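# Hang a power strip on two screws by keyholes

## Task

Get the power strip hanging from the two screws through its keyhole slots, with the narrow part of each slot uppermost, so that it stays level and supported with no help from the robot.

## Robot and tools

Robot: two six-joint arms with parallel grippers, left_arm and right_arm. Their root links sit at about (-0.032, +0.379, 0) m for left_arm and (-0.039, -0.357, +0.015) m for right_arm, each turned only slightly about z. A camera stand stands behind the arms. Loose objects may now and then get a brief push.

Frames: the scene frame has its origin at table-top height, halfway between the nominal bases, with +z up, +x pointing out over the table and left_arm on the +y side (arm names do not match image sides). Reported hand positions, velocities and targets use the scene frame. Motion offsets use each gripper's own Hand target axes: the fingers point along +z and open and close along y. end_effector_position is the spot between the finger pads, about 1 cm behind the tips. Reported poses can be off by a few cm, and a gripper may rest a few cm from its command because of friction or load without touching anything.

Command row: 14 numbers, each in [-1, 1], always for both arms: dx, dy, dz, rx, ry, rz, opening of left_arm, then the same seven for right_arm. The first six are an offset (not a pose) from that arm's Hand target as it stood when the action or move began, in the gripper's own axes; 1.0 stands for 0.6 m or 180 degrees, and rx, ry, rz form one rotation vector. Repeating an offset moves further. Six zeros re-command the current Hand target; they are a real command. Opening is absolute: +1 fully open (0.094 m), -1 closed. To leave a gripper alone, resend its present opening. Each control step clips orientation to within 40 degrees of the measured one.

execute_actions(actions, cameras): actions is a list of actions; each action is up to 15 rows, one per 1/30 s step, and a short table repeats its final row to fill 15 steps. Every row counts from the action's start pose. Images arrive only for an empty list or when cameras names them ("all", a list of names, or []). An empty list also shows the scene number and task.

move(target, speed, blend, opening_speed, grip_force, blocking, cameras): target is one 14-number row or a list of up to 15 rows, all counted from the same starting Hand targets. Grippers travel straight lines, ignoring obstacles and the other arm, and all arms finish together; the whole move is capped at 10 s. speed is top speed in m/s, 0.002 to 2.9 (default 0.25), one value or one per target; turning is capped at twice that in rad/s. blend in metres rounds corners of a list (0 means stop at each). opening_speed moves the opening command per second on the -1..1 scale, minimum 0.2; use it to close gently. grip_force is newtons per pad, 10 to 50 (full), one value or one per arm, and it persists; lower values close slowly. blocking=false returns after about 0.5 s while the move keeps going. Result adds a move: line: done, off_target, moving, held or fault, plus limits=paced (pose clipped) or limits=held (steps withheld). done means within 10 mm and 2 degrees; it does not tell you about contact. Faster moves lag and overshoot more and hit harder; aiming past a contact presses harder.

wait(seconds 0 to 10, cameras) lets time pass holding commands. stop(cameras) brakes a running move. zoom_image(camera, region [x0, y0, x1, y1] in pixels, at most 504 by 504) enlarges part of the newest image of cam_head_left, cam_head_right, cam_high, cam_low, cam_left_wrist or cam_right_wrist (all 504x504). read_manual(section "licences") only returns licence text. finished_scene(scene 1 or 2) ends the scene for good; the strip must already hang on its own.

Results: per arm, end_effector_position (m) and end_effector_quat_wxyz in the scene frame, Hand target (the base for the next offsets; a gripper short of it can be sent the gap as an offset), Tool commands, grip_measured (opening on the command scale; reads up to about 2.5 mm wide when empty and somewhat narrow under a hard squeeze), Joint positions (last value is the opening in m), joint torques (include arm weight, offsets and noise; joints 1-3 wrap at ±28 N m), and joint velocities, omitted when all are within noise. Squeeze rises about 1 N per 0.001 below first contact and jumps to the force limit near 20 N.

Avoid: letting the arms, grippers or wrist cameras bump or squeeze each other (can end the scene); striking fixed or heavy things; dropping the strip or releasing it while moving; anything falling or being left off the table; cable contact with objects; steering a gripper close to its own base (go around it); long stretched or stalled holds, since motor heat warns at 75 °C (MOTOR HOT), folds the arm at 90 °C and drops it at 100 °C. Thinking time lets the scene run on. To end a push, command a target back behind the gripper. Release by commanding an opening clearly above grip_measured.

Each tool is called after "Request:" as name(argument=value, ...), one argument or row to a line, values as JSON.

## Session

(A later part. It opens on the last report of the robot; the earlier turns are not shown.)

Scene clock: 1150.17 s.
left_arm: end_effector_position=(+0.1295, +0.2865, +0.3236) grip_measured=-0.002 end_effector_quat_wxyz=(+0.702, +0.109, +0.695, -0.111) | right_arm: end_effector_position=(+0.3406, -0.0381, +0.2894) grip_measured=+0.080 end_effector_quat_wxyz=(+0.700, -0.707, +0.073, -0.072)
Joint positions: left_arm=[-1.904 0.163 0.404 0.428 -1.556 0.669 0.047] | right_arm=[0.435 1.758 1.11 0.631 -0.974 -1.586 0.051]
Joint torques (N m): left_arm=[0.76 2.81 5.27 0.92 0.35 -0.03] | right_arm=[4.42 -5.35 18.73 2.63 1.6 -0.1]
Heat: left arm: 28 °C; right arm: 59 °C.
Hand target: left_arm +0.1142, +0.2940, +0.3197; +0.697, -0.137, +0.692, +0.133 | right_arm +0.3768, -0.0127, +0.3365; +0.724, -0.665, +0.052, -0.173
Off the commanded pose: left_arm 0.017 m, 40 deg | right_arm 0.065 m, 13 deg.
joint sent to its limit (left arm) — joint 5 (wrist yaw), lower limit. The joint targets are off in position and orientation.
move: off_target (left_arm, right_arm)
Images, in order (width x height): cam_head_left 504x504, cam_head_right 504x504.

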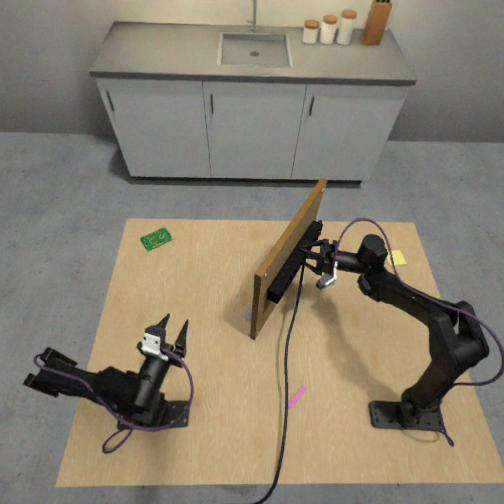

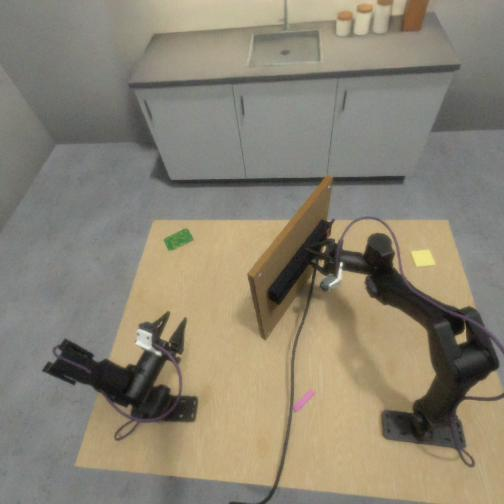

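Request:
move(
  target=[0,0,0,0,0,0,0, 0,-0.006,-0.035,0,0.045,0,-0.6],
  speed=0.03,
)

Request:
move(
  target=[0,0,0,0,0,0,0, 0,-0.012,0,0,0,0,-0.6],
  speed=0.02,
)

Request:
move(
  target=[0,0,0,0,0,0,0, 0,-0.012,0,0,0,0,-0.6],
  speed=0.02,
)

Request:
move(
  target=[0,0,0,0,0,0,0, 0,-0.012,0,0,0,0,-0.6],
  speed=0.02,
)

Request:
move(
  target=[0,0,0,0,0,0,0, 0,-0.012,0,0,0,0,-0.6],
  speed=0.02,
  cameras=["cam_head_left","cam_head_right"],
)

Request:
zoom_image(
  camera="cam_head_left",
  region=[260, 200, 360, 300],
)

Scene clock: 1168.60 s.
left_arm: end_effector_position=(+0.1295, +0.2865, +0.3236) grip_measured=-0.002 end_effector_quat_wxyz=(+0.702, +0.109, +0.695, -0.111) | right_arm: end_effector_position=(+0.3421, -0.0392, +0.2903) grip_measured=+0.080 end_effector_quat_wxyz=(+0.695, -0.705, +0.102, -0.095)
Joint positions: left_arm=[-1.904 0.163 0.404 0.428 -1.556 0.669 0.047] | right_arm=[0.452 1.719 1.074 0.62 -0.882 -1.581 0.051]
Joint torques (N m): left_arm=[0.76 2.77 5.35 0.93 0.37 -0.03] | right_arm=[3.18 -10.04 11.26 2.84 2.01 -0.14]
Heat: left arm: 28 °C; right arm: 62 °C.
Hand target: left_arm +0.1142, +0.2940, +0.3197; +0.697, -0.137, +0.692, +0.133 | right_arm +0.3697, -0.0328, +0.3378; +0.719, -0.651, +0.103, -0.220
Off the commanded pose: left_arm 0.017 m, 40 deg | right_arm 0.055 m, 16 deg.
joint sent to its limit (left arm) — joint 5 (wrist yaw), lower limit. The joint targets are off in position and orientation.
move: off_target (left_arm, right_arm)

Scene clock: 1169.50 s.
left_arm: end_effector_position=(+0.1295, +0.2865, +0.3236) grip_measured=-0.002 end_effector_quat_wxyz=(+0.702, +0.109, +0.695, -0.111) | right_arm: end_effector_position=(+0.3421, -0.0393, +0.2904) grip_measured=+0.080 end_effector_quat_wxyz=(+0.693, -0.705, +0.110, -0.100)
Joint positions: left_arm=[-1.904 0.163 0.404 0.428 -1.556 0.669 0.047] | right_arm=[0.458 1.708 1.065 0.616 -0.856 -1.58 0.051]
Joint torques (N m): left_arm=[0.7 2.58 5.14 0.9 0.35 0] | right_arm=[2.91 -10.33 12.62 2.76 1.83 -0.13]
Heat: left arm: 28 °C; right arm: 62 °C.
Hand target: left_arm +0.1142, +0.2940, +0.3197; +0.697, -0.137, +0.692, +0.133 | right_arm +0.3685, -0.0332, +0.3448; +0.719, -0.651, +0.103, -0.220
Off the commanded pose: left_arm 0.017 m, 40 deg | right_arm 0.061 m, 15 deg.
joint sent to its limit (left arm) — joint 5 (wrist yaw), lower limit. The joint targets are off in position and orientation.
move: off_target (left_arm, right_arm)

Scene clock: 1170.33 s.
left_arm: end_effector_position=(+0.1295, +0.2865, +0.3236) grip_measured=-0.002 end_effector_quat_wxyz=(+0.702, +0.109, +0.695, -0.111) | right_arm: end_effector_position=(+0.3422, -0.0391, +0.2912) grip_measured=+0.080 end_effector_quat_wxyz=(+0.690, -0.706, +0.120, -0.103)
Joint positions: left_arm=[-1.904 0.163 0.404 0.428 -1.556 0.669 0.047] | right_arm=[0.465 1.696 1.063 0.595 -0.831 -1.578 0.051]
Joint torques (N m): left_arm=[0.55 2.61 5.03 0.95 0.29 0.02] | right_arm=[2.55 -10.56 13.65 2.77 1.63 -0.14]
Heat: left arm: 28 °C; right arm: 62 °C.
Hand target: left_arm +0.1142, +0.2940, +0.3197; +0.697, -0.137, +0.692, +0.133 | right_arm +0.3671, -0.0336, +0.3521; +0.719, -0.651, +0.102, -0.220
Off the commanded pose: left_arm 0.017 m, 40 deg | right_arm 0.066 m, 15 deg.
joint sent to its limit (left arm) — joint 5 (wrist yaw), lower limit. The joint targets are off in position and orientation.
move: off_target (left_arm, right_arm)

Scene clock: 1171.20 s.
left_arm: end_effector_position=(+0.1295, +0.2865, +0.3236) grip_measured=-0.002 end_effector_quat_wxyz=(+0.702, +0.109, +0.695, -0.111) | right_arm: end_effector_position=(+0.3423, -0.0391, +0.2919) grip_measured=+0.080 end_effector_quat_wxyz=(+0.686, -0.708, +0.130, -0.106)
Joint positions: left_arm=[-1.904 0.163 0.404 0.428 -1.556 0.669 0.047] | right_arm=[0.471 1.683 1.063 0.569 -0.807 -1.579 0.051]
Joint torques (N m): left_arm=[0.68 2.67 5.31 0.92 0.35 -0.04] | right_arm=[2.17 -10.74 14.57 2.81 1.42 -0.14]
Heat: left arm: 28 °C; right arm: 62 °C.
Hand target: left_arm +0.1142, +0.2940, +0.3197; +0.697, -0.137, +0.692, +0.133 | right_arm +0.3658, -0.0340, +0.3591; +0.719, -0.651, +0.103, -0.220
Off the commanded pose: left_arm 0.017 m, 40 deg | right_arm 0.071 m, 15 deg.
joint sent to its limit (left arm) — joint 5 (wrist yaw), lower limit. The joint targets are off in position and orientation.
move: off_target (left_arm, right_arm)

Scene clock: 1172.10 s.
left_arm: end_effector_position=(+0.1295, +0.2865, +0.3236) grip_measured=-0.002 end_effector_quat_wxyz=(+0.702, +0.109, +0.695, -0.111) | right_arm: end_effector_position=(+0.3423, -0.0392, +0.2928) grip_measured=+0.080 end_effector_quat_wxyz=(+0.683, -0.709, +0.139, -0.109)
Joint positions: left_arm=[-1.904 0.163 0.404 0.428 -1.556 0.669 0.047] | right_arm=[0.477 1.671 1.063 0.546 -0.783 -1.578 0.051]
Joint torques (N m): left_arm=[0.58 2.58 5.46 0.94 0.32 -0.01] | right_arm=[1.76 -10.92 15.53 2.82 1.22 -0.15]
Heat: left arm: 28 °C; right arm: 62 °C.
Hand target: left_arm +0.1142, +0.2940, +0.3197; +0.697, -0.137, +0.692, +0.133 | right_arm +0.3646, -0.0344, +0.3660; +0.719, -0.651, +0.103, -0.220
Off the commanded pose: left_arm 0.017 m, 40 deg | right_arm 0.077 m, 16 deg.
joint sent to its limit (left arm) — joint 5 (wrist yaw), lower limit. The joint targets are off in position and orientation.
move: off_target (left_arm, right_arm)
Images, in order (width x height): cam_head_left 504x504, cam_head_right 504x504.

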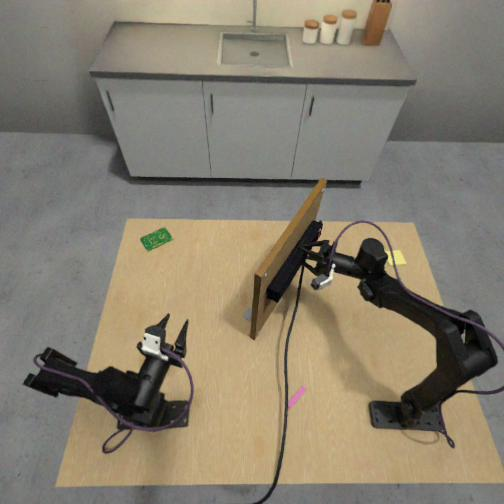

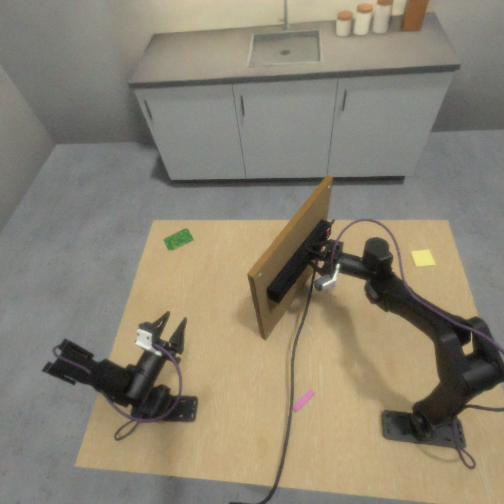

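Scaled by 5.040 from the camera's 504x504 image, which has a finer 720x720 frame.

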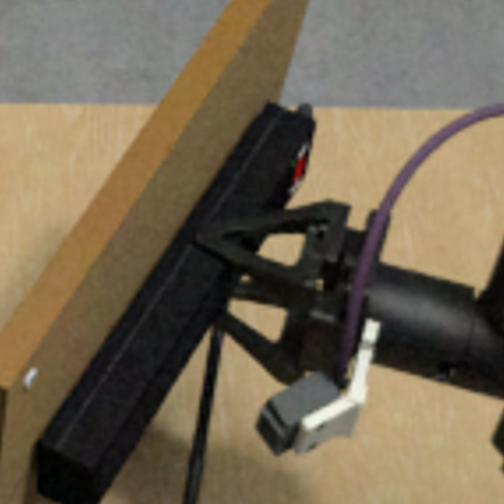

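Request:
move(
  target=[0,0,0,0,0,0,0, 0,-0.012,0,0,0,0,-0.6],
  speed=0.02,
)

Request:
move(
  target=[0,0,0,0,0,0,0, 0,-0.012,0,0,0,0,-0.6],
  speed=0.02,
)

Request:
move(
  target=[0,0,0,0,0,0,0, 0,-0.012,0,0,0,0,-0.6],
  speed=0.02,
)

Request:
move(
  target=[0,0,0,0,0,0,0, 0,-0.012,0,0,0,0,-0.6],
  speed=0.02,
)

Request:
move(
  target=[0,0,0,0,0,0,0, 0,-0.012,0,0,0,0,-0.6],
  speed=0.02,
  cameras=["cam_head_left","cam_head_right"],
)

Request:
zoom_image(
  camera="cam_head_left",
  region=[260, 200, 360, 300],
)

Request:
zoom_image(
  camera="cam_head_right",
  region=[260, 200, 360, 300],
)

Scene clock: 1184.53 s.
left_arm: end_effector_position=(+0.1295, +0.2865, +0.3236) grip_measured=-0.002 end_effector_quat_wxyz=(+0.702, +0.109, +0.695, -0.111) | right_arm: end_effector_position=(+0.3417, -0.0385, +0.2968) grip_measured=+0.080 end_effector_quat_wxyz=(+0.682, -0.708, +0.146, -0.112)
Joint positions: left_arm=[-1.904 0.163 0.404 0.428 -1.556 0.669 0.047] | right_arm=[0.485 1.657 1.066 0.528 -0.761 -1.574 0.051]
Joint torques (N m): left_arm=[0.88 3 5.27 0.89 0.32 0] | right_arm=[1.21 -10.73 16.55 2.75 1.03 -0.21]
Heat: left arm: 28 °C; right arm: 63 °C.
Hand target: left_arm +0.1142, +0.2940, +0.3197; +0.697, -0.137, +0.692, +0.133 | right_arm +0.3631, -0.0347, +0.3731; +0.719, -0.651, +0.103, -0.220
Off the commanded pose: left_arm 0.017 m, 40 deg | right_arm 0.079 m, 15 deg.
joint sent to its limit (left arm) — joint 5 (wrist yaw), lower limit. The joint targets are off in position and orientation.
move: off_target (left_arm, right_arm)

Scene clock: 1185.70 s.
left_arm: end_effector_position=(+0.1295, +0.2865, +0.3236) grip_measured=-0.002 end_effector_quat_wxyz=(+0.702, +0.109, +0.695, -0.111) | right_arm: end_effector_position=(+0.3409, -0.0375, +0.3010) grip_measured=+0.080 end_effector_quat_wxyz=(+0.678, -0.710, +0.151, -0.113)
Joint positions: left_arm=[-1.904 0.163 0.404 0.428 -1.556 0.669 0.047] | right_arm=[0.491 1.644 1.08 0.49 -0.746 -1.577 0.051]
Joint torques (N m): left_arm=[0.77 2.84 5.29 0.9 0.32 -0.02] | right_arm=[0.66 -10.7 16.68 2.9 0.9 -0.21]
Heat: left arm: 28 °C; right arm: 63 °C.
Hand target: left_arm +0.1142, +0.2940, +0.3197; +0.697, -0.137, +0.692, +0.133 | right_arm +0.3619, -0.0352, +0.3802; +0.719, -0.651, +0.102, -0.220
Off the commanded pose: left_arm 0.017 m, 40 deg | right_arm 0.082 m, 16 deg.
joint sent to its limit (left arm) — joint 5 (wrist yaw), lower limit. The joint targets are off in position and orientation.
move: off_target (left_arm, right_arm)

Scene clock: 1186.90 s.
left_arm: end_effector_position=(+0.1295, +0.2865, +0.3236) grip_measured=-0.002 end_effector_quat_wxyz=(+0.702, +0.109, +0.695, -0.111) | right_arm: end_effector_position=(+0.3403, -0.0368, +0.3096) grip_measured=+0.080 end_effector_quat_wxyz=(+0.678, -0.710, +0.152, -0.117)
Joint positions: left_arm=[-1.904 0.163 0.404 0.428 -1.556 0.669 0.047] | right_arm=[0.497 1.629 1.099 0.458 -0.732 -1.579 0.051]
Joint torques (N m): left_arm=[0.65 2.7 5.3 0.94 0.33 0.01] | right_arm=[0.24 -10.07 16.72 2.9 0.76 -0.21]
Heat: left arm: 28 °C; right arm: 63 °C.
Hand target: left_arm +0.1142, +0.2940, +0.3197; +0.697, -0.137, +0.692, +0.133 | right_arm +0.3606, -0.0356, +0.3873; +0.719, -0.651, +0.103, -0.220
Off the commanded pose: left_arm 0.017 m, 40 deg | right_arm 0.080 m, 15 deg.
joint sent to its limit (left arm) — joint 5 (wrist yaw), lower limit. The joint targets are off in position and orientation.
move: off_target (left_arm, right_arm)

Scene clock: 1187.93 s.
left_arm: end_effector_position=(+0.1295, +0.2865, +0.3236) grip_measured=-0.002 end_effector_quat_wxyz=(+0.702, +0.109, +0.695, -0.111) | right_arm: end_effector_position=(+0.3406, -0.0353, +0.3258) grip_measured=+0.079 end_effector_quat_wxyz=(+0.685, -0.703, +0.144, -0.125)
Joint positions: left_arm=[-1.904 0.163 0.404 0.428 -1.556 0.669 0.047] | right_arm=[0.501 1.621 1.131 0.449 -0.729 -1.578 0.051]
Joint torques (N m): left_arm=[0.35 2.69 5.16 0.91 0.42 -0.05] | right_arm=[0.02 -9.32 16.31 2.71 0.76 -0.23]
Heat: left arm: 28 °C; right arm: 63 °C.
Hand target: left_arm +0.1142, +0.2940, +0.3197; +0.697, -0.137, +0.692, +0.133 | right_arm +0.3593, -0.0360, +0.3943; +0.719, -0.651, +0.103, -0.220
Off the commanded pose: left_arm 0.017 m, 40 deg | right_arm 0.071 m, 14 deg.
joint sent to its limit (left arm) — joint 5 (wrist yaw), lower limit. The joint targets are off in position and orientation.
move: off_target (left_arm, right_arm)

Scene clock: 1188.97 s.
left_arm: end_effector_position=(+0.1295, +0.2865, +0.3236) grip_measured=-0.002 end_effector_quat_wxyz=(+0.702, +0.109, +0.695, -0.111) | right_arm: end_effector_position=(+0.3401, -0.0348, +0.3259) grip_measured=+0.079 end_effector_quat_wxyz=(+0.682, -0.707, +0.146, -0.121)
Joint positions: left_arm=[-1.904 0.163 0.404 0.428 -1.556 0.669 0.047] | right_arm=[0.501 1.621 1.142 0.424 -0.734 -1.58 0.051]
Joint torques (N m): left_arm=[0.62 2.89 5.29 0.91 0.36 -0.03] | right_arm=[0.05 -10.43 16.58 2.73 0.81 -0.2]
Heat: left arm: 28 °C; right arm: 63 °C.
Hand target: left_arm +0.1142, +0.2940, +0.3197; +0.697, -0.137, +0.692, +0.133 | right_arm +0.3580, -0.0363, +0.4013; +0.719, -0.651, +0.103, -0.220
Off the commanded pose: left_arm 0.017 m, 40 deg | right_arm 0.078 m, 15 deg.
joint sent to its limit (left arm) — joint 5 (wrist yaw), lower limit. The joint targets are off in position and orientation.
move: off_target (left_arm, right_arm)
Images, in order (width x height): cam_head_left 504x504, cam_head_right 504x504.

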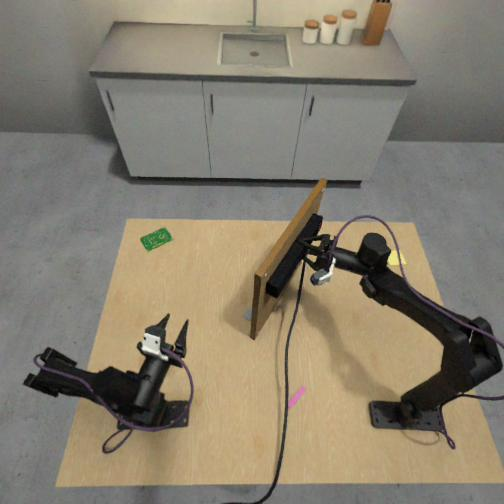

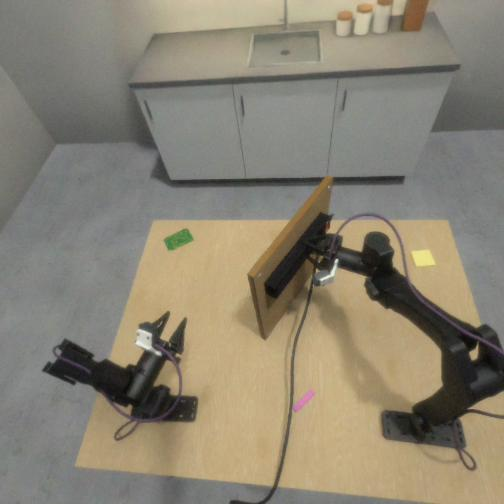

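Scaled by 5.040 from the camera's 504x504 image, which has a finer 720x720 frame.

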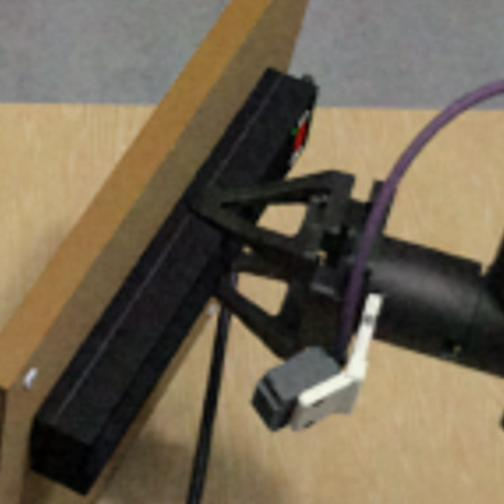

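Scaled by 5.040 from the camera's 504x504 image, which has a finer 720x720 frame.

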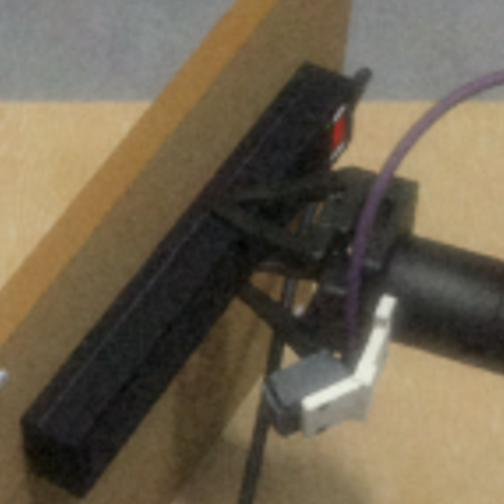

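Request:
move(
  target=[0,0,0,0,0,0,0, 0,0.03,-0.005,0,0,0,-0.6],
  speed=0.03,
)

Request:
move(
  target=[0,0,0,0,0,0,0, 0,0.015,-0.003,0,0,0,-0.6],
  speed=0.03,
)

Request:
move(
  target=[0,0,0,0,0,0,0, 0,0.015,-0.003,0,0,0,-0.6],
  speed=0.03,
)

Request:
move(
  target=[0,0,0,0,0,0,0, 0,0.015,-0.003,0,0,0,-0.6],
  speed=0.03,
  cameras=["cam_head_left","cam_head_right"],
)

Request:
zoom_image(
  camera="cam_head_left",
  region=[260, 200, 360, 300],
)

Request:
zoom_image(
  camera="cam_head_right",
  region=[260, 200, 360, 300],
)

Scene clock: 1213.80 s.
left_arm: end_effector_position=(+0.1295, +0.2865, +0.3236) grip_measured=-0.002 end_effector_quat_wxyz=(+0.702, +0.109, +0.695, -0.111) | right_arm: end_effector_position=(+0.3395, -0.0354, +0.3308) grip_measured=+0.079 end_effector_quat_wxyz=(+0.686, -0.703, +0.144, -0.125)
Joint positions: left_arm=[-1.904 0.163 0.404 0.428 -1.556 0.669 0.047] | right_arm=[0.501 1.614 1.142 0.433 -0.73 -1.575 0.051]
Joint torques (N m): left_arm=[0.64 2.76 5.2 0.91 0.35 -0.06] | right_arm=[-0.59 -7.56 13.34 3.07 0.71 -0.33]
Heat: left arm: 28 °C; right arm: 63 °C.
Hand target: left_arm +0.1142, +0.2940, +0.3197; +0.697, -0.137, +0.692, +0.133 | right_arm +0.3599, -0.0381, +0.3833; +0.719, -0.651, +0.103, -0.220
Off the commanded pose: left_arm 0.017 m, 40 deg | right_arm 0.056 m, 14 deg.
joint sent to its limit (left arm) — joint 5 (wrist yaw), lower limit. The joint targets are off in position and orientation.
move: off_target (left_arm, right_arm)

Scene clock: 1214.57 s.
left_arm: end_effector_position=(+0.1295, +0.2865, +0.3236) grip_measured=-0.002 end_effector_quat_wxyz=(+0.702, +0.109, +0.695, -0.111) | right_arm: end_effector_position=(+0.3401, -0.0350, +0.3330) grip_measured=+0.079 end_effector_quat_wxyz=(+0.689, -0.700, +0.139, -0.129)
Joint positions: left_arm=[-1.904 0.163 0.404 0.428 -1.556 0.669 0.047] | right_arm=[0.501 1.618 1.142 0.453 -0.731 -1.575 0.051]
Joint torques (N m): left_arm=[0.7 2.82 5.08 0.96 0.37 -0.06] | right_arm=[-0.94 -6.68 11.66 3.12 0.68 -0.35]
Heat: left arm: 28 °C; right arm: 64 °C.
Hand target: left_arm +0.1142, +0.2940, +0.3197; +0.697, -0.137, +0.692, +0.133 | right_arm +0.3608, -0.0392, +0.3742; +0.719, -0.651, +0.103, -0.220
Off the commanded pose: left_arm 0.017 m, 40 deg | right_arm 0.046 m, 13 deg.
joint sent to its limit (left arm) — joint 5 (wrist yaw), lower limit. The joint targets are off in position and orientation.
move: off_target (left_arm, right_arm)

Scene clock: 1215.57 s.
left_arm: end_effector_position=(+0.1295, +0.2865, +0.3236) grip_measured=-0.002 end_effector_quat_wxyz=(+0.702, +0.109, +0.695, -0.111) | right_arm: end_effector_position=(+0.3413, -0.0352, +0.3331) grip_measured=+0.079 end_effector_quat_wxyz=(+0.693, -0.696, +0.133, -0.132)
Joint positions: left_arm=[-1.904 0.163 0.404 0.428 -1.556 0.669 0.047] | right_arm=[0.498 1.626 1.136 0.484 -0.739 -1.574 0.051]
Joint torques (N m): left_arm=[0.75 2.58 5.39 0.94 0.37 -0.05] | right_arm=[-0.99 -6.34 10.21 3.07 0.72 -0.37]
Heat: left arm: 28 °C; right arm: 64 °C.
Hand target: left_arm +0.1142, +0.2940, +0.3197; +0.697, -0.137, +0.692, +0.133 | right_arm +0.3618, -0.0403, +0.3651; +0.719, -0.651, +0.103, -0.220
Off the commanded pose: left_arm 0.017 m, 40 deg | right_arm 0.038 m, 12 deg.
joint sent to its limit (left arm) — joint 5 (wrist yaw), lower limit. The joint targets are off in position and orientation.
move: off_target (left_arm, right_arm)

Scene clock: 1216.57 s.
left_arm: end_effector_position=(+0.1295, +0.2865, +0.3236) grip_measured=-0.002 end_effector_quat_wxyz=(+0.702, +0.109, +0.695, -0.111) | right_arm: end_effector_position=(+0.3427, -0.0352, +0.3316) grip_measured=+0.079 end_effector_quat_wxyz=(+0.700, -0.689, +0.125, -0.140)
Joint positions: left_arm=[-1.904 0.163 0.404 0.428 -1.556 0.669 0.047] | right_arm=[0.495 1.64 1.116 0.551 -0.742 -1.57 0.051]
Joint torques (N m): left_arm=[0.68 2.69 5.18 0.94 0.34 0.02] | right_arm=[-1.09 -6.11 9.91 2.89 0.74 -0.37]
Heat: left arm: 28 °C; right arm: 64 °C.
Hand target: left_arm +0.1142, +0.2940, +0.3197; +0.697, -0.137, +0.692, +0.133 | right_arm +0.3625, -0.0414, +0.3561; +0.719, -0.651, +0.103, -0.220
Off the commanded pose: left_arm 0.017 m, 40 deg | right_arm 0.032 m, 11 deg.
joint sent to its limit (left arm) — joint 5 (wrist yaw), lower limit. The joint targets are off in position and orientation.
move: off_target (left_arm, right_arm)
Images, in order (width x height): cam_head_left 504x504, cam_head_right 504x504.

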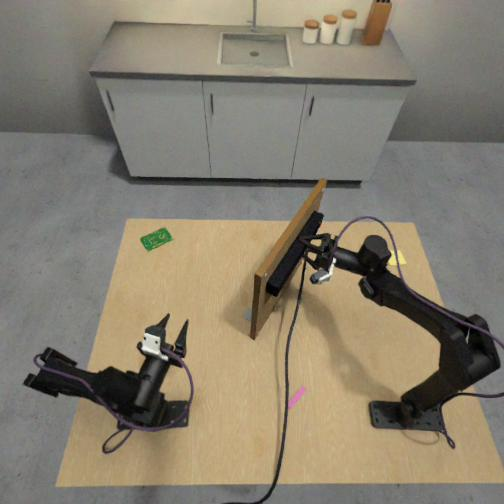

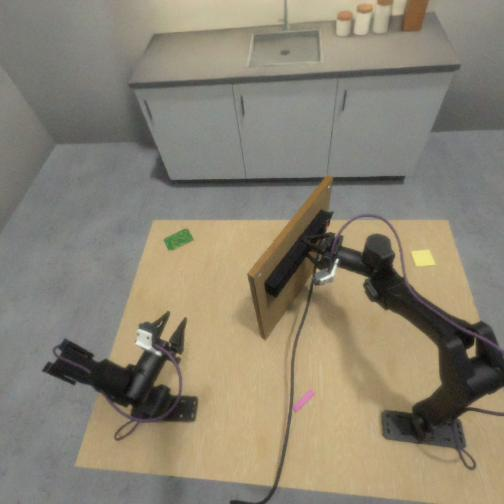

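Scaled by 5.040 from the camera's 504x504 image, which has a finer 720x720 frame.

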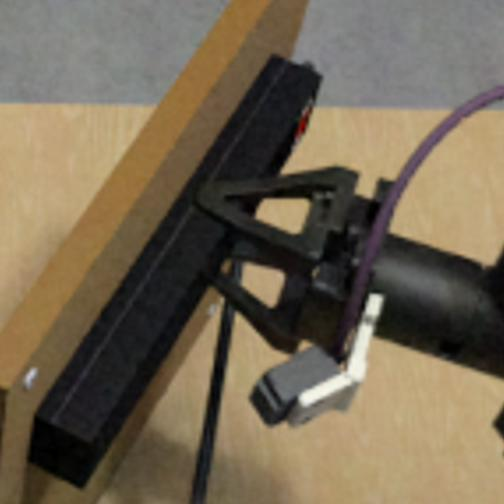

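Scaled by 5.040 from the camera's 504x504 image, which has a finer 720x720 frame.

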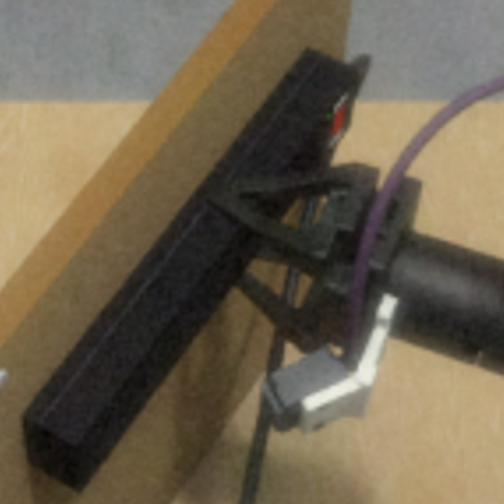

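Request:
move(
  target=[0,0,0,0,0,0,0, 0,0,-0.07,0,0.01,0,-0.6],
  speed=0.04,
  cameras=["cam_head_left","cam_head_right"],
)

Request:
zoom_image(
  camera="cam_head_left",
  region=[260, 200, 360, 300],
)

Request:
zoom_image(
  camera="cam_head_right",
  region=[260, 200, 360, 300],
)

Scene clock: 1233.70 s.
left_arm: end_effector_position=(+0.1295, +0.2865, +0.3236) grip_measured=-0.002 end_effector_quat_wxyz=(+0.702, +0.109, +0.695, -0.111) | right_arm: end_effector_position=(+0.3412, -0.0659, +0.2980) grip_measured=+0.079 end_effector_quat_wxyz=(+0.686, -0.693, +0.161, -0.149)
Joint positions: left_arm=[-1.904 0.163 0.404 0.428 -1.556 0.669 0.047] | right_arm=[0.441 1.589 0.962 0.61 -0.731 -1.569 0.051]
Joint torques (N m): left_arm=[0.35 2.5 5.27 0.95 0.4 0.03] | right_arm=[-1.8 -11.56 9.05 2.88 0.31 -0.24]
Heat: left arm: 28 °C; right arm: 62 °C.
Hand target: left_arm +0.1142, +0.2940, +0.3197; +0.697, -0.137, +0.692, +0.133 | right_arm +0.3443, -0.0788, +0.3505; +0.717, -0.648, +0.114, -0.230
Off the commanded pose: left_arm 0.017 m, 40 deg | right_arm 0.054 m, 12 deg.
joint sent to its limit (left arm) — joint 5 (wrist yaw), lower limit. The joint targets are off in position and orientation.
move: off_target (left_arm, right_arm)
Images, in order (width x height): cam_head_left 504x504, cam_head_right 504x504.

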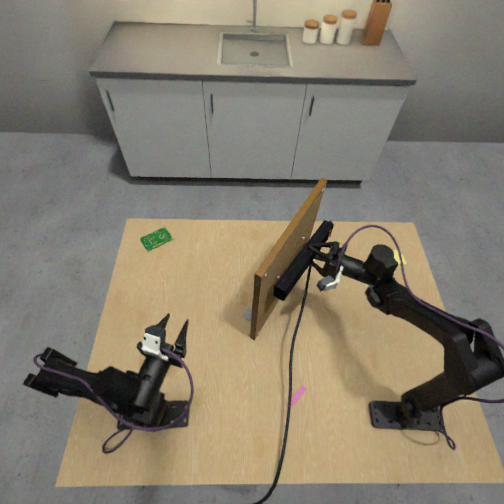

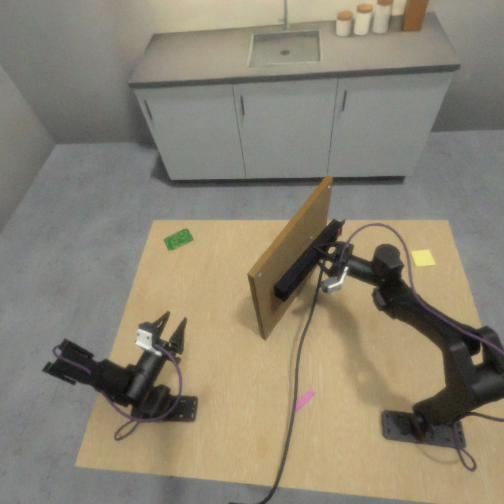

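Scaled by 5.040 from the camera's 504x504 image, which has a finer 720x720 frame.

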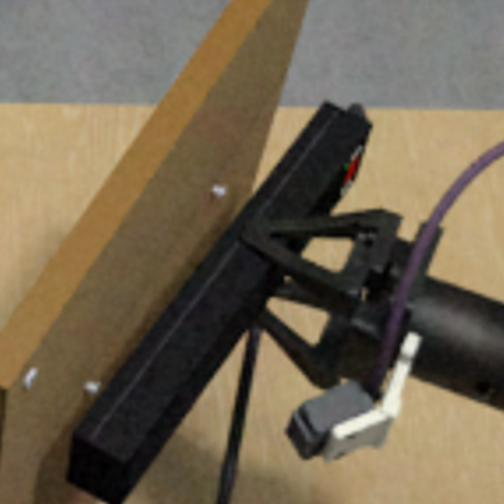

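Scaled by 5.040 from the camera's 504x504 image, which has a finer 720x720 frame.

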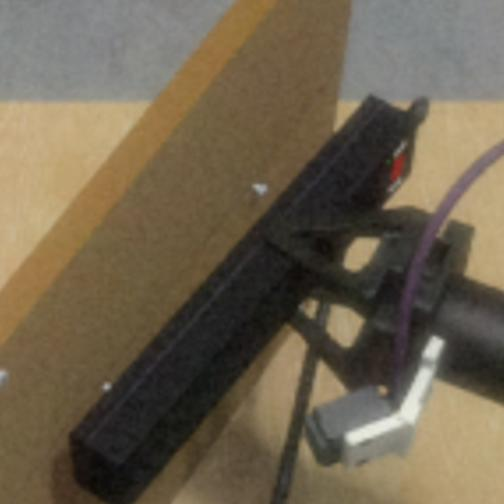

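Request:
move(
  target=[-0.033,-0.228,-0.208,0.287,-0.151,-0.076,-0.9, 0,0,0,0,0,0,-0.6],
  speed=0.2,
  cameras=["cam_left_wrist","cam_head_left"],
)

Scene clock: 1273.60 s.
left_arm: end_effector_position=(+0.0483, +0.1129, +0.3178) grip_measured=-0.898 end_effector_quat_wxyz=(+0.782, +0.263, +0.520, -0.220) | right_arm: end_effector_position=(+0.3412, -0.0659, +0.2984) grip_measured=+0.079 end_effector_quat_wxyz=(+0.687, -0.693, +0.161, -0.149)
Joint positions: left_arm=[-1.906 1.04 0.257 1.456 -1.03 0.794 0.005] | right_arm=[0.441 1.589 0.962 0.611 -0.731 -1.569 0.051]
Joint torques (N m): left_arm=[0.5 -1.18 8.14 2.35 0.55 -0.13] | right_arm=[-1.78 -11.52 9.07 2.87 0.31 -0.26]
Heat: left arm: 28 °C; right arm: 69 °C.
Hand target: left_arm +0.0497, +0.1205, +0.3394; +0.834, +0.133, +0.483, -0.231 | right_arm +0.3443, -0.0788, +0.3505; +0.717, -0.648, +0.114, -0.230
Off the commanded pose: left_arm 0.023 m, 17 deg | right_arm 0.054 m, 12 deg.
joint sent to its limit (left arm) — joint 4 (wrist pitch), upper limit. The joint targets are off in orientation, not in position.
move: off_target (left_arm, right_arm)
camera_calibration:
cam_left_wrist: T_world_to_cam=[[-0.684822, -0.7259, -0.0639314, 0.129312], [-0.249046, 0.315594, -0.915629, 0.282314], [0.684832, -0.611122, -0.396908, 0.256404], [0, 0, 0, 1]] pos_world=[-0.0167288, 0.161465, 0.368531]
Images, in order (width x height): cam_head_left 504x504, cam_left_wrist 504x504.

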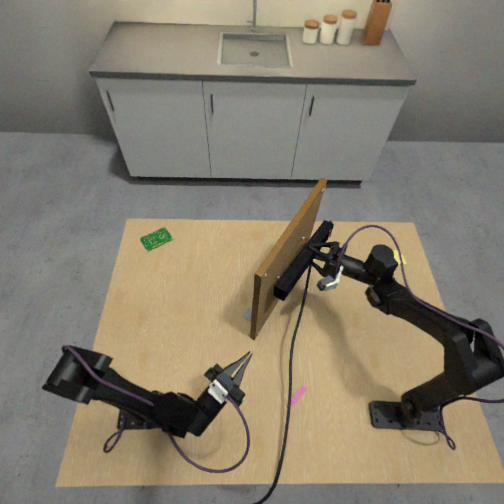

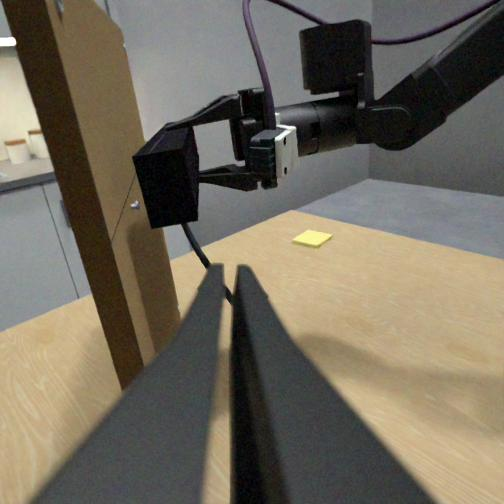

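Excellent view.

Request:
zoom_image(
  camera="cam_left_wrist",
  region=[80, 110, 240, 270],
)

Scaled by 3.150 from the camera's 504x504 image, which has a finer 720x720 frame.

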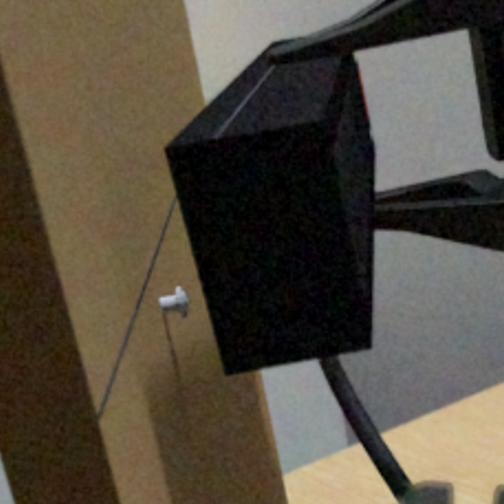

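Request:
move(
  target=[0,0,0,0,0,0,-0.9, -0.013,0.045,-0.005,0,-0.018,0,-0.6],
  speed=0.04,
  cameras=["cam_left_wrist","cam_head_left","cam_head_right"],
)

Request:
zoom_image(
  camera="cam_left_wrist",
  region=[80, 110, 240, 270],
)

Request:
zoom_image(
  camera="cam_head_left",
  region=[260, 200, 360, 300],
)

Request:
zoom_image(
  camera="cam_head_right",
  region=[260, 200, 360, 300],
)

Scene clock: 1325.93 s.
left_arm: end_effector_position=(+0.0481, +0.1127, +0.3179) grip_measured=-0.898 end_effector_quat_wxyz=(+0.783, +0.263, +0.519, -0.220) | right_arm: end_effector_position=(+0.3307, -0.0678, +0.2970) grip_measured=+0.079 end_effector_quat_wxyz=(+0.701, -0.686, +0.126, -0.149)
Joint positions: left_arm=[-1.906 1.04 0.257 1.456 -1.029 0.794 0.005] | right_arm=[0.427 1.595 0.913 0.722 -0.796 -1.57 0.051]
Joint torques (N m): left_arm=[0.58 -1.26 8.39 2.36 0.57 -0.17] | right_arm=[-1.85 -6.61 8.87 2.76 0.28 -0.26]
Heat: left arm: 35 °C; right arm: 70 °C.
Hand target: left_arm +0.0496, +0.1205, +0.3394; +0.834, +0.133, +0.483, -0.231 | right_arm +0.3411, -0.0763, +0.3225; +0.720, -0.654, +0.094, -0.211
Off the commanded pose: left_arm 0.023 m, 17 deg | right_arm 0.029 m, 9 deg.
joint sent to its limit (left arm) — joint 4 (wrist pitch), upper limit. The joint targets are off in orientation, not in position.
move: off_target (left_arm, right_arm)
camera_calibration:
cam_left_wrist: T_world_to_cam=[[-0.685637, -0.725091, -0.0643814, 0.129198], [-0.247826, 0.315668, -0.915935, 0.28248], [0.684459, -0.612044, -0.39613, 0.256437], [0, 0, 0, 1]] pos_world=[-0.0169318, 0.161461, 0.368634]
Images, in order (width x height): cam_head_left 504x504, cam_head_right 504x504, cam_left_wrist 504x504.

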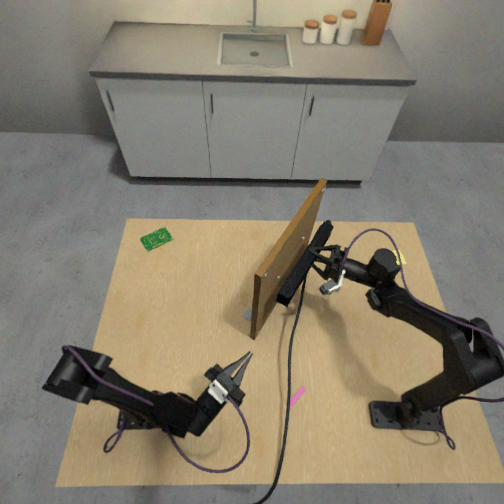

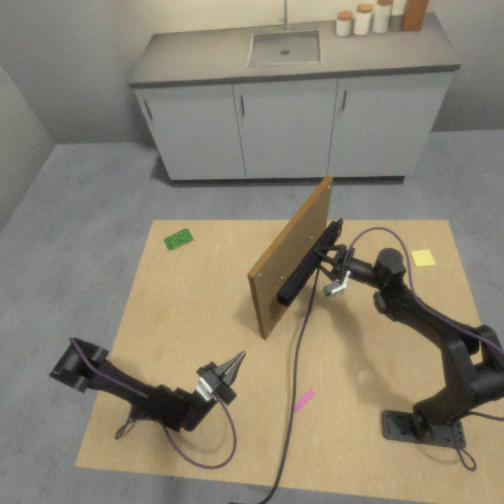

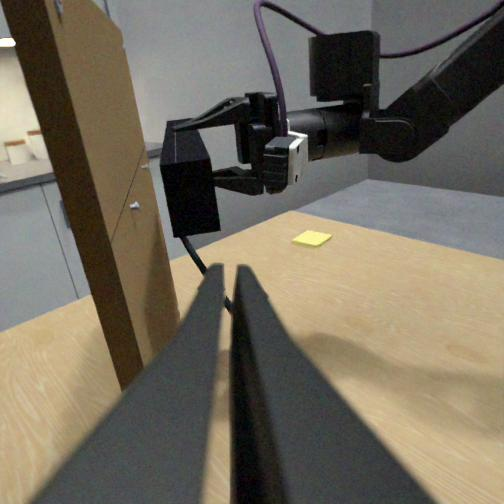

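Scaled by 3.150 from the camera's 504x504 image, which has a finer 720x720 frame.

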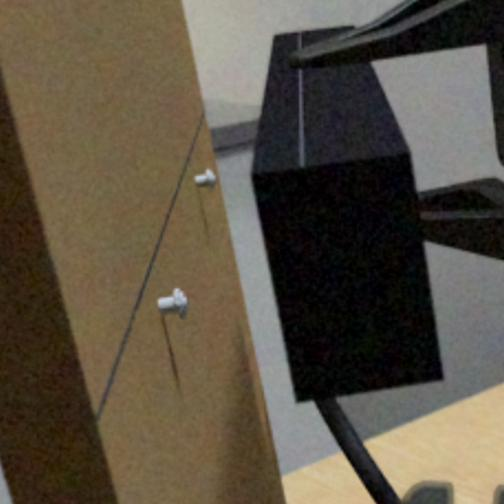

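Scaled by 5.040 from the camera's 504x504 image, which has a finer 720x720 frame.

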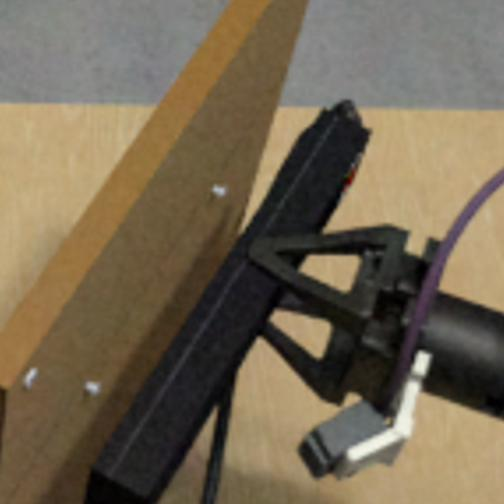

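Scaled by 5.040 from the camera's 504x504 image, which has a finer 720x720 frame.

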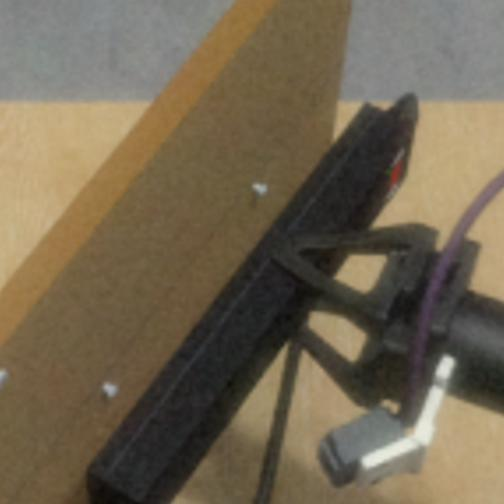

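Request:
move(
  target=[0,0,0,0,0,0,-0.9, 0,0.02,0.02,0,-0.007,0,-0.6],
  speed=0.04,
  cameras=["cam_left_wrist"],
)

Request:
zoom_image(
  camera="cam_left_wrist",
  region=[80, 110, 240, 270],
)

Scene clock: 1367.13 s.
left_arm: end_effector_position=(+0.0481, +0.1127, +0.3179) grip_measured=-0.898 end_effector_quat_wxyz=(+0.783, +0.263, +0.519, -0.220) | right_arm: end_effector_position=(+0.3386, -0.0638, +0.2776) grip_measured=+0.079 end_effector_quat_wxyz=(+0.698, -0.690, +0.130, -0.141)
Joint positions: left_arm=[-1.906 1.04 0.257 1.456 -1.029 0.794 0.005] | right_arm=[0.427 1.66 0.913 0.765 -0.802 -1.57 0.051]
Joint torques (N m): left_arm=[0.8 -1.07 8.34 2.36 0.59 -0.12] | right_arm=[-0.35 -6.99 11.06 2.77 0.22 -0.26]
Heat: left arm: 37 °C; right arm: 69 °C.
Hand target: left_arm +0.0496, +0.1205, +0.3394; +0.834, +0.133, +0.483, -0.231 | right_arm +0.3482, -0.0648, +0.3123; +0.721, -0.656, +0.086, -0.204
Off the commanded pose: left_arm 0.023 m, 17 deg | right_arm 0.036 m, 10 deg.
joint sent to its limit (left arm) — joint 4 (wrist pitch), upper limit. The joint targets are off in orientation, not in position.
move: off_target (left_arm, right_arm)
camera_calibration:
cam_left_wrist: T_world_to_cam=[[-0.685637, -0.725091, -0.0643814, 0.129198], [-0.247826, 0.315668, -0.915935, 0.28248], [0.684459, -0.612044, -0.39613, 0.256437], [0, 0, 0, 1]] pos_world=[-0.0169318, 0.161461, 0.368634]
Images, in order (width x height): cam_left_wrist 504x504.

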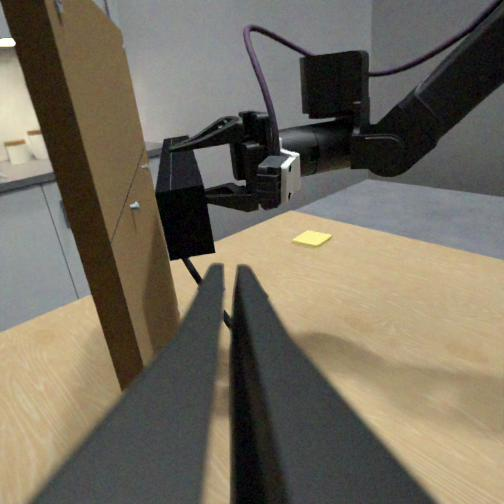

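Scaled by 3.150 from the camera's 504x504 image, which has a finer 720x720 frame.

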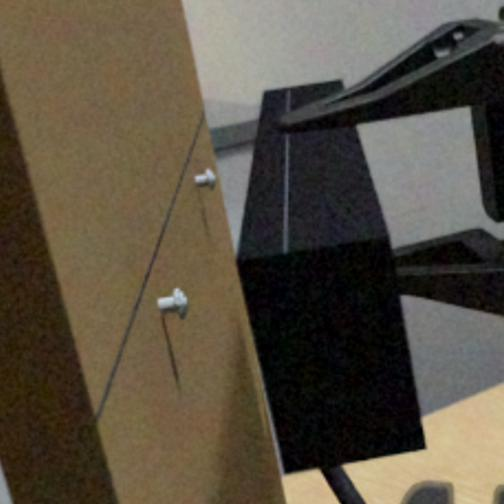

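Request:
move(
  target=[0,0,0,0,0,0,-0.9, 0.010,0.007,0.06,0,-0.005,-0.009,-0.6],
  speed=0.03,
  cameras=["cam_left_wrist","cam_head_left","cam_head_right"],
)

Request:
zoom_image(
  camera="cam_left_wrist",
  region=[80, 110, 240, 270],
)

Request:
zoom_image(
  camera="cam_head_left",
  region=[260, 200, 360, 300],
)

Request:
zoom_image(
  camera="cam_head_right",
  region=[260, 200, 360, 300],
)

Scene clock: 1388.67 s.
left_arm: end_effector_position=(+0.0481, +0.1127, +0.3179) grip_measured=-0.898 end_effector_quat_wxyz=(+0.783, +0.263, +0.519, -0.220) | right_arm: end_effector_position=(+0.3454, -0.0420, +0.2709) grip_measured=+0.079 end_effector_quat_wxyz=(+0.697, -0.696, +0.109, -0.131)
Joint positions: left_arm=[-1.906 1.04 0.257 1.456 -1.029 0.794 0.005] | right_arm=[0.462 1.742 0.986 0.765 -0.809 -1.594 0.051]
Joint torques (N m): left_arm=[0.79 -1.07 8.32 2.31 0.53 -0.14] | right_arm=[0.91 -6.22 16.06 2.52 0.67 -0.34]
Heat: left arm: 38 °C; right arm: 70 °C.
Hand target: left_arm +0.0496, +0.1205, +0.3394; +0.834, +0.133, +0.483, -0.231 | right_arm +0.3685, -0.0342, +0.3136; +0.719, -0.659, +0.071, -0.209
Off the commanded pose: left_arm 0.023 m, 17 deg | right_arm 0.049 m, 11 deg.
joint sent to its limit (left arm) — joint 4 (wrist pitch), upper limit. The joint targets are off in orientation, not in position.
move: off_target (left_arm, right_arm)
camera_calibration:
cam_left_wrist: T_world_to_cam=[[-0.685637, -0.725091, -0.0643814, 0.129198], [-0.247826, 0.315668, -0.915935, 0.28248], [0.684459, -0.612044, -0.39613, 0.256437], [0, 0, 0, 1]] pos_world=[-0.0169318, 0.161461, 0.368634]
Images, in order (width x height): cam_head_left 504x504, cam_head_right 504x504, cam_left_wrist 504x504.

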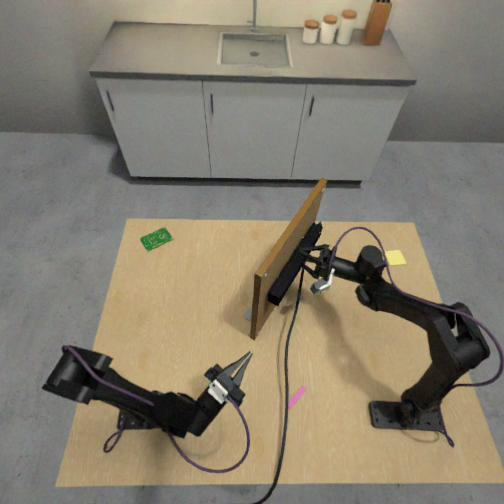

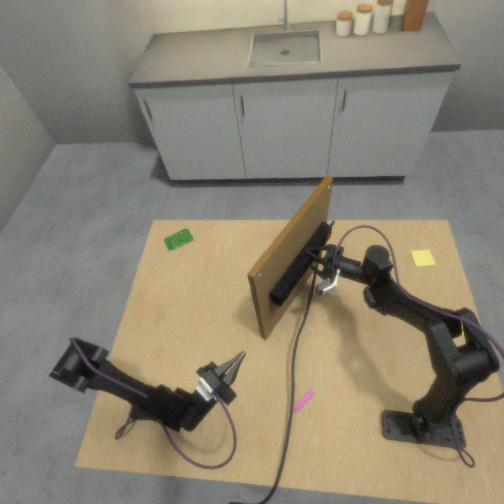

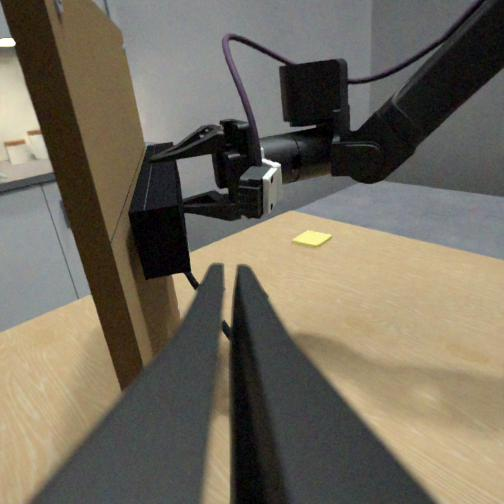

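Scaled by 3.150 from the camera's 504x504 image, which has a finer 720x720 frame.

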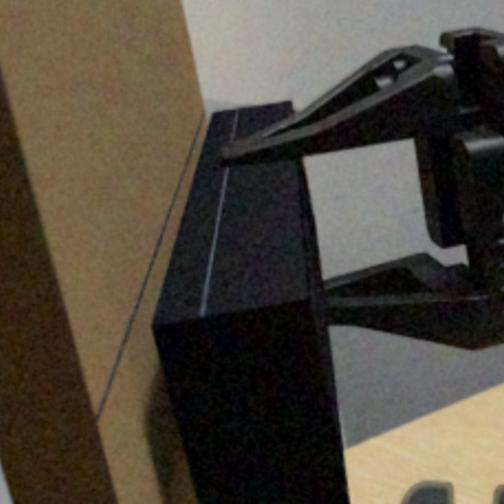

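Scaled by 5.040 from the camera's 504x504 image, which has a finer 720x720 frame.

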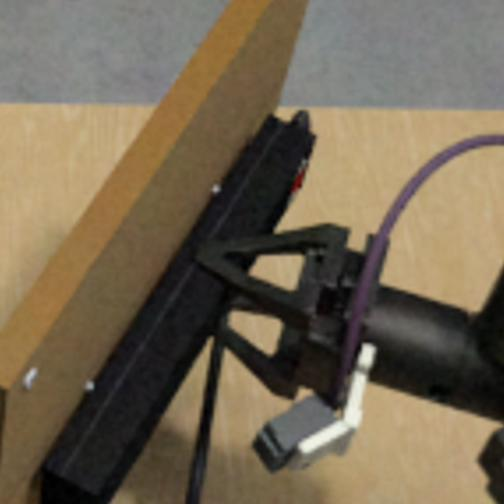

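Scaled by 5.040 from the camera's 504x504 image, which has a finer 720x720 frame.

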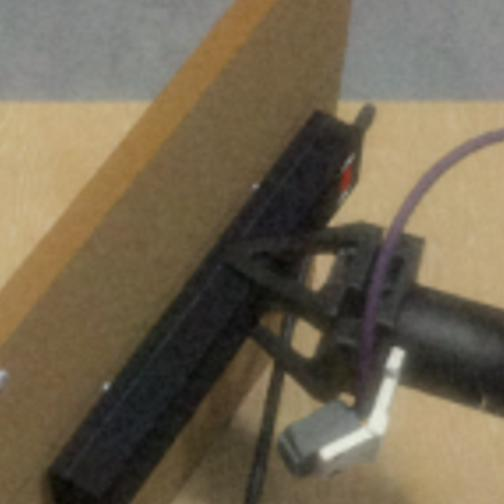

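Request:
move(
  target=[0,0,0,0,0,0,-0.9, -0.006,-0.03,-0.04,0,0,0,-0.6],
  speed=0.04,
  cameras=["cam_left_wrist"],
)

Request:
zoom_image(
  camera="cam_left_wrist",
  region=[80, 110, 240, 270],
)

Scene clock: 1396.83 s.
left_arm: end_effector_position=(+0.0481, +0.1127, +0.3179) grip_measured=-0.898 end_effector_quat_wxyz=(+0.783, +0.263, +0.519, -0.220) | right_arm: end_effector_position=(+0.3453, -0.0449, +0.2721) grip_measured=+0.079 end_effector_quat_wxyz=(+0.695, -0.698, +0.114, -0.129)
Joint positions: left_arm=[-1.906 1.04 0.257 1.456 -1.029 0.794 0.005] | right_arm=[0.456 1.729 0.986 0.742 -0.812 -1.594 0.051]
Joint torques (N m): left_arm=[0.76 -1.24 8.1 2.37 0.53 -0.11] | right_arm=[-1.63 -13.05 10.93 2.41 0.36 -0.3]
Heat: left arm: 38 °C; right arm: 69 °C.
Hand target: left_arm +0.0496, +0.1205, +0.3394; +0.834, +0.133, +0.483, -0.231 | right_arm +0.3524, -0.0556, +0.3277; +0.719, -0.659, +0.071, -0.210
Off the commanded pose: left_arm 0.023 m, 17 deg | right_arm 0.057 m, 12 deg.
joint sent to its limit (left arm) — joint 4 (wrist pitch), upper limit. The joint targets are off in orientation, not in position.
move: off_target (left_arm, right_arm)
camera_calibration:
cam_left_wrist: T_world_to_cam=[[-0.685637, -0.725091, -0.0643814, 0.129198], [-0.247826, 0.315668, -0.915935, 0.28248], [0.684459, -0.612044, -0.39613, 0.256437], [0, 0, 0, 1]] pos_world=[-0.0169318, 0.161461, 0.368634]
Images, in order (width x height): cam_left_wrist 504x504.

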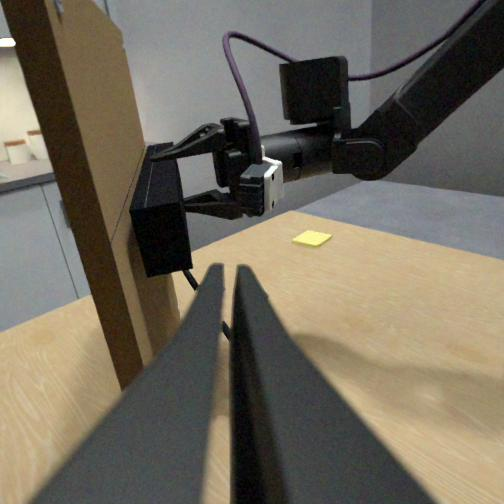

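Scaled by 3.150 from the camera's 504x504 image, which has a finer 720x720 frame.

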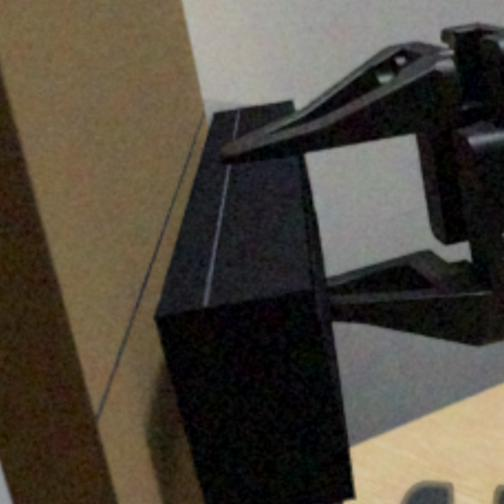

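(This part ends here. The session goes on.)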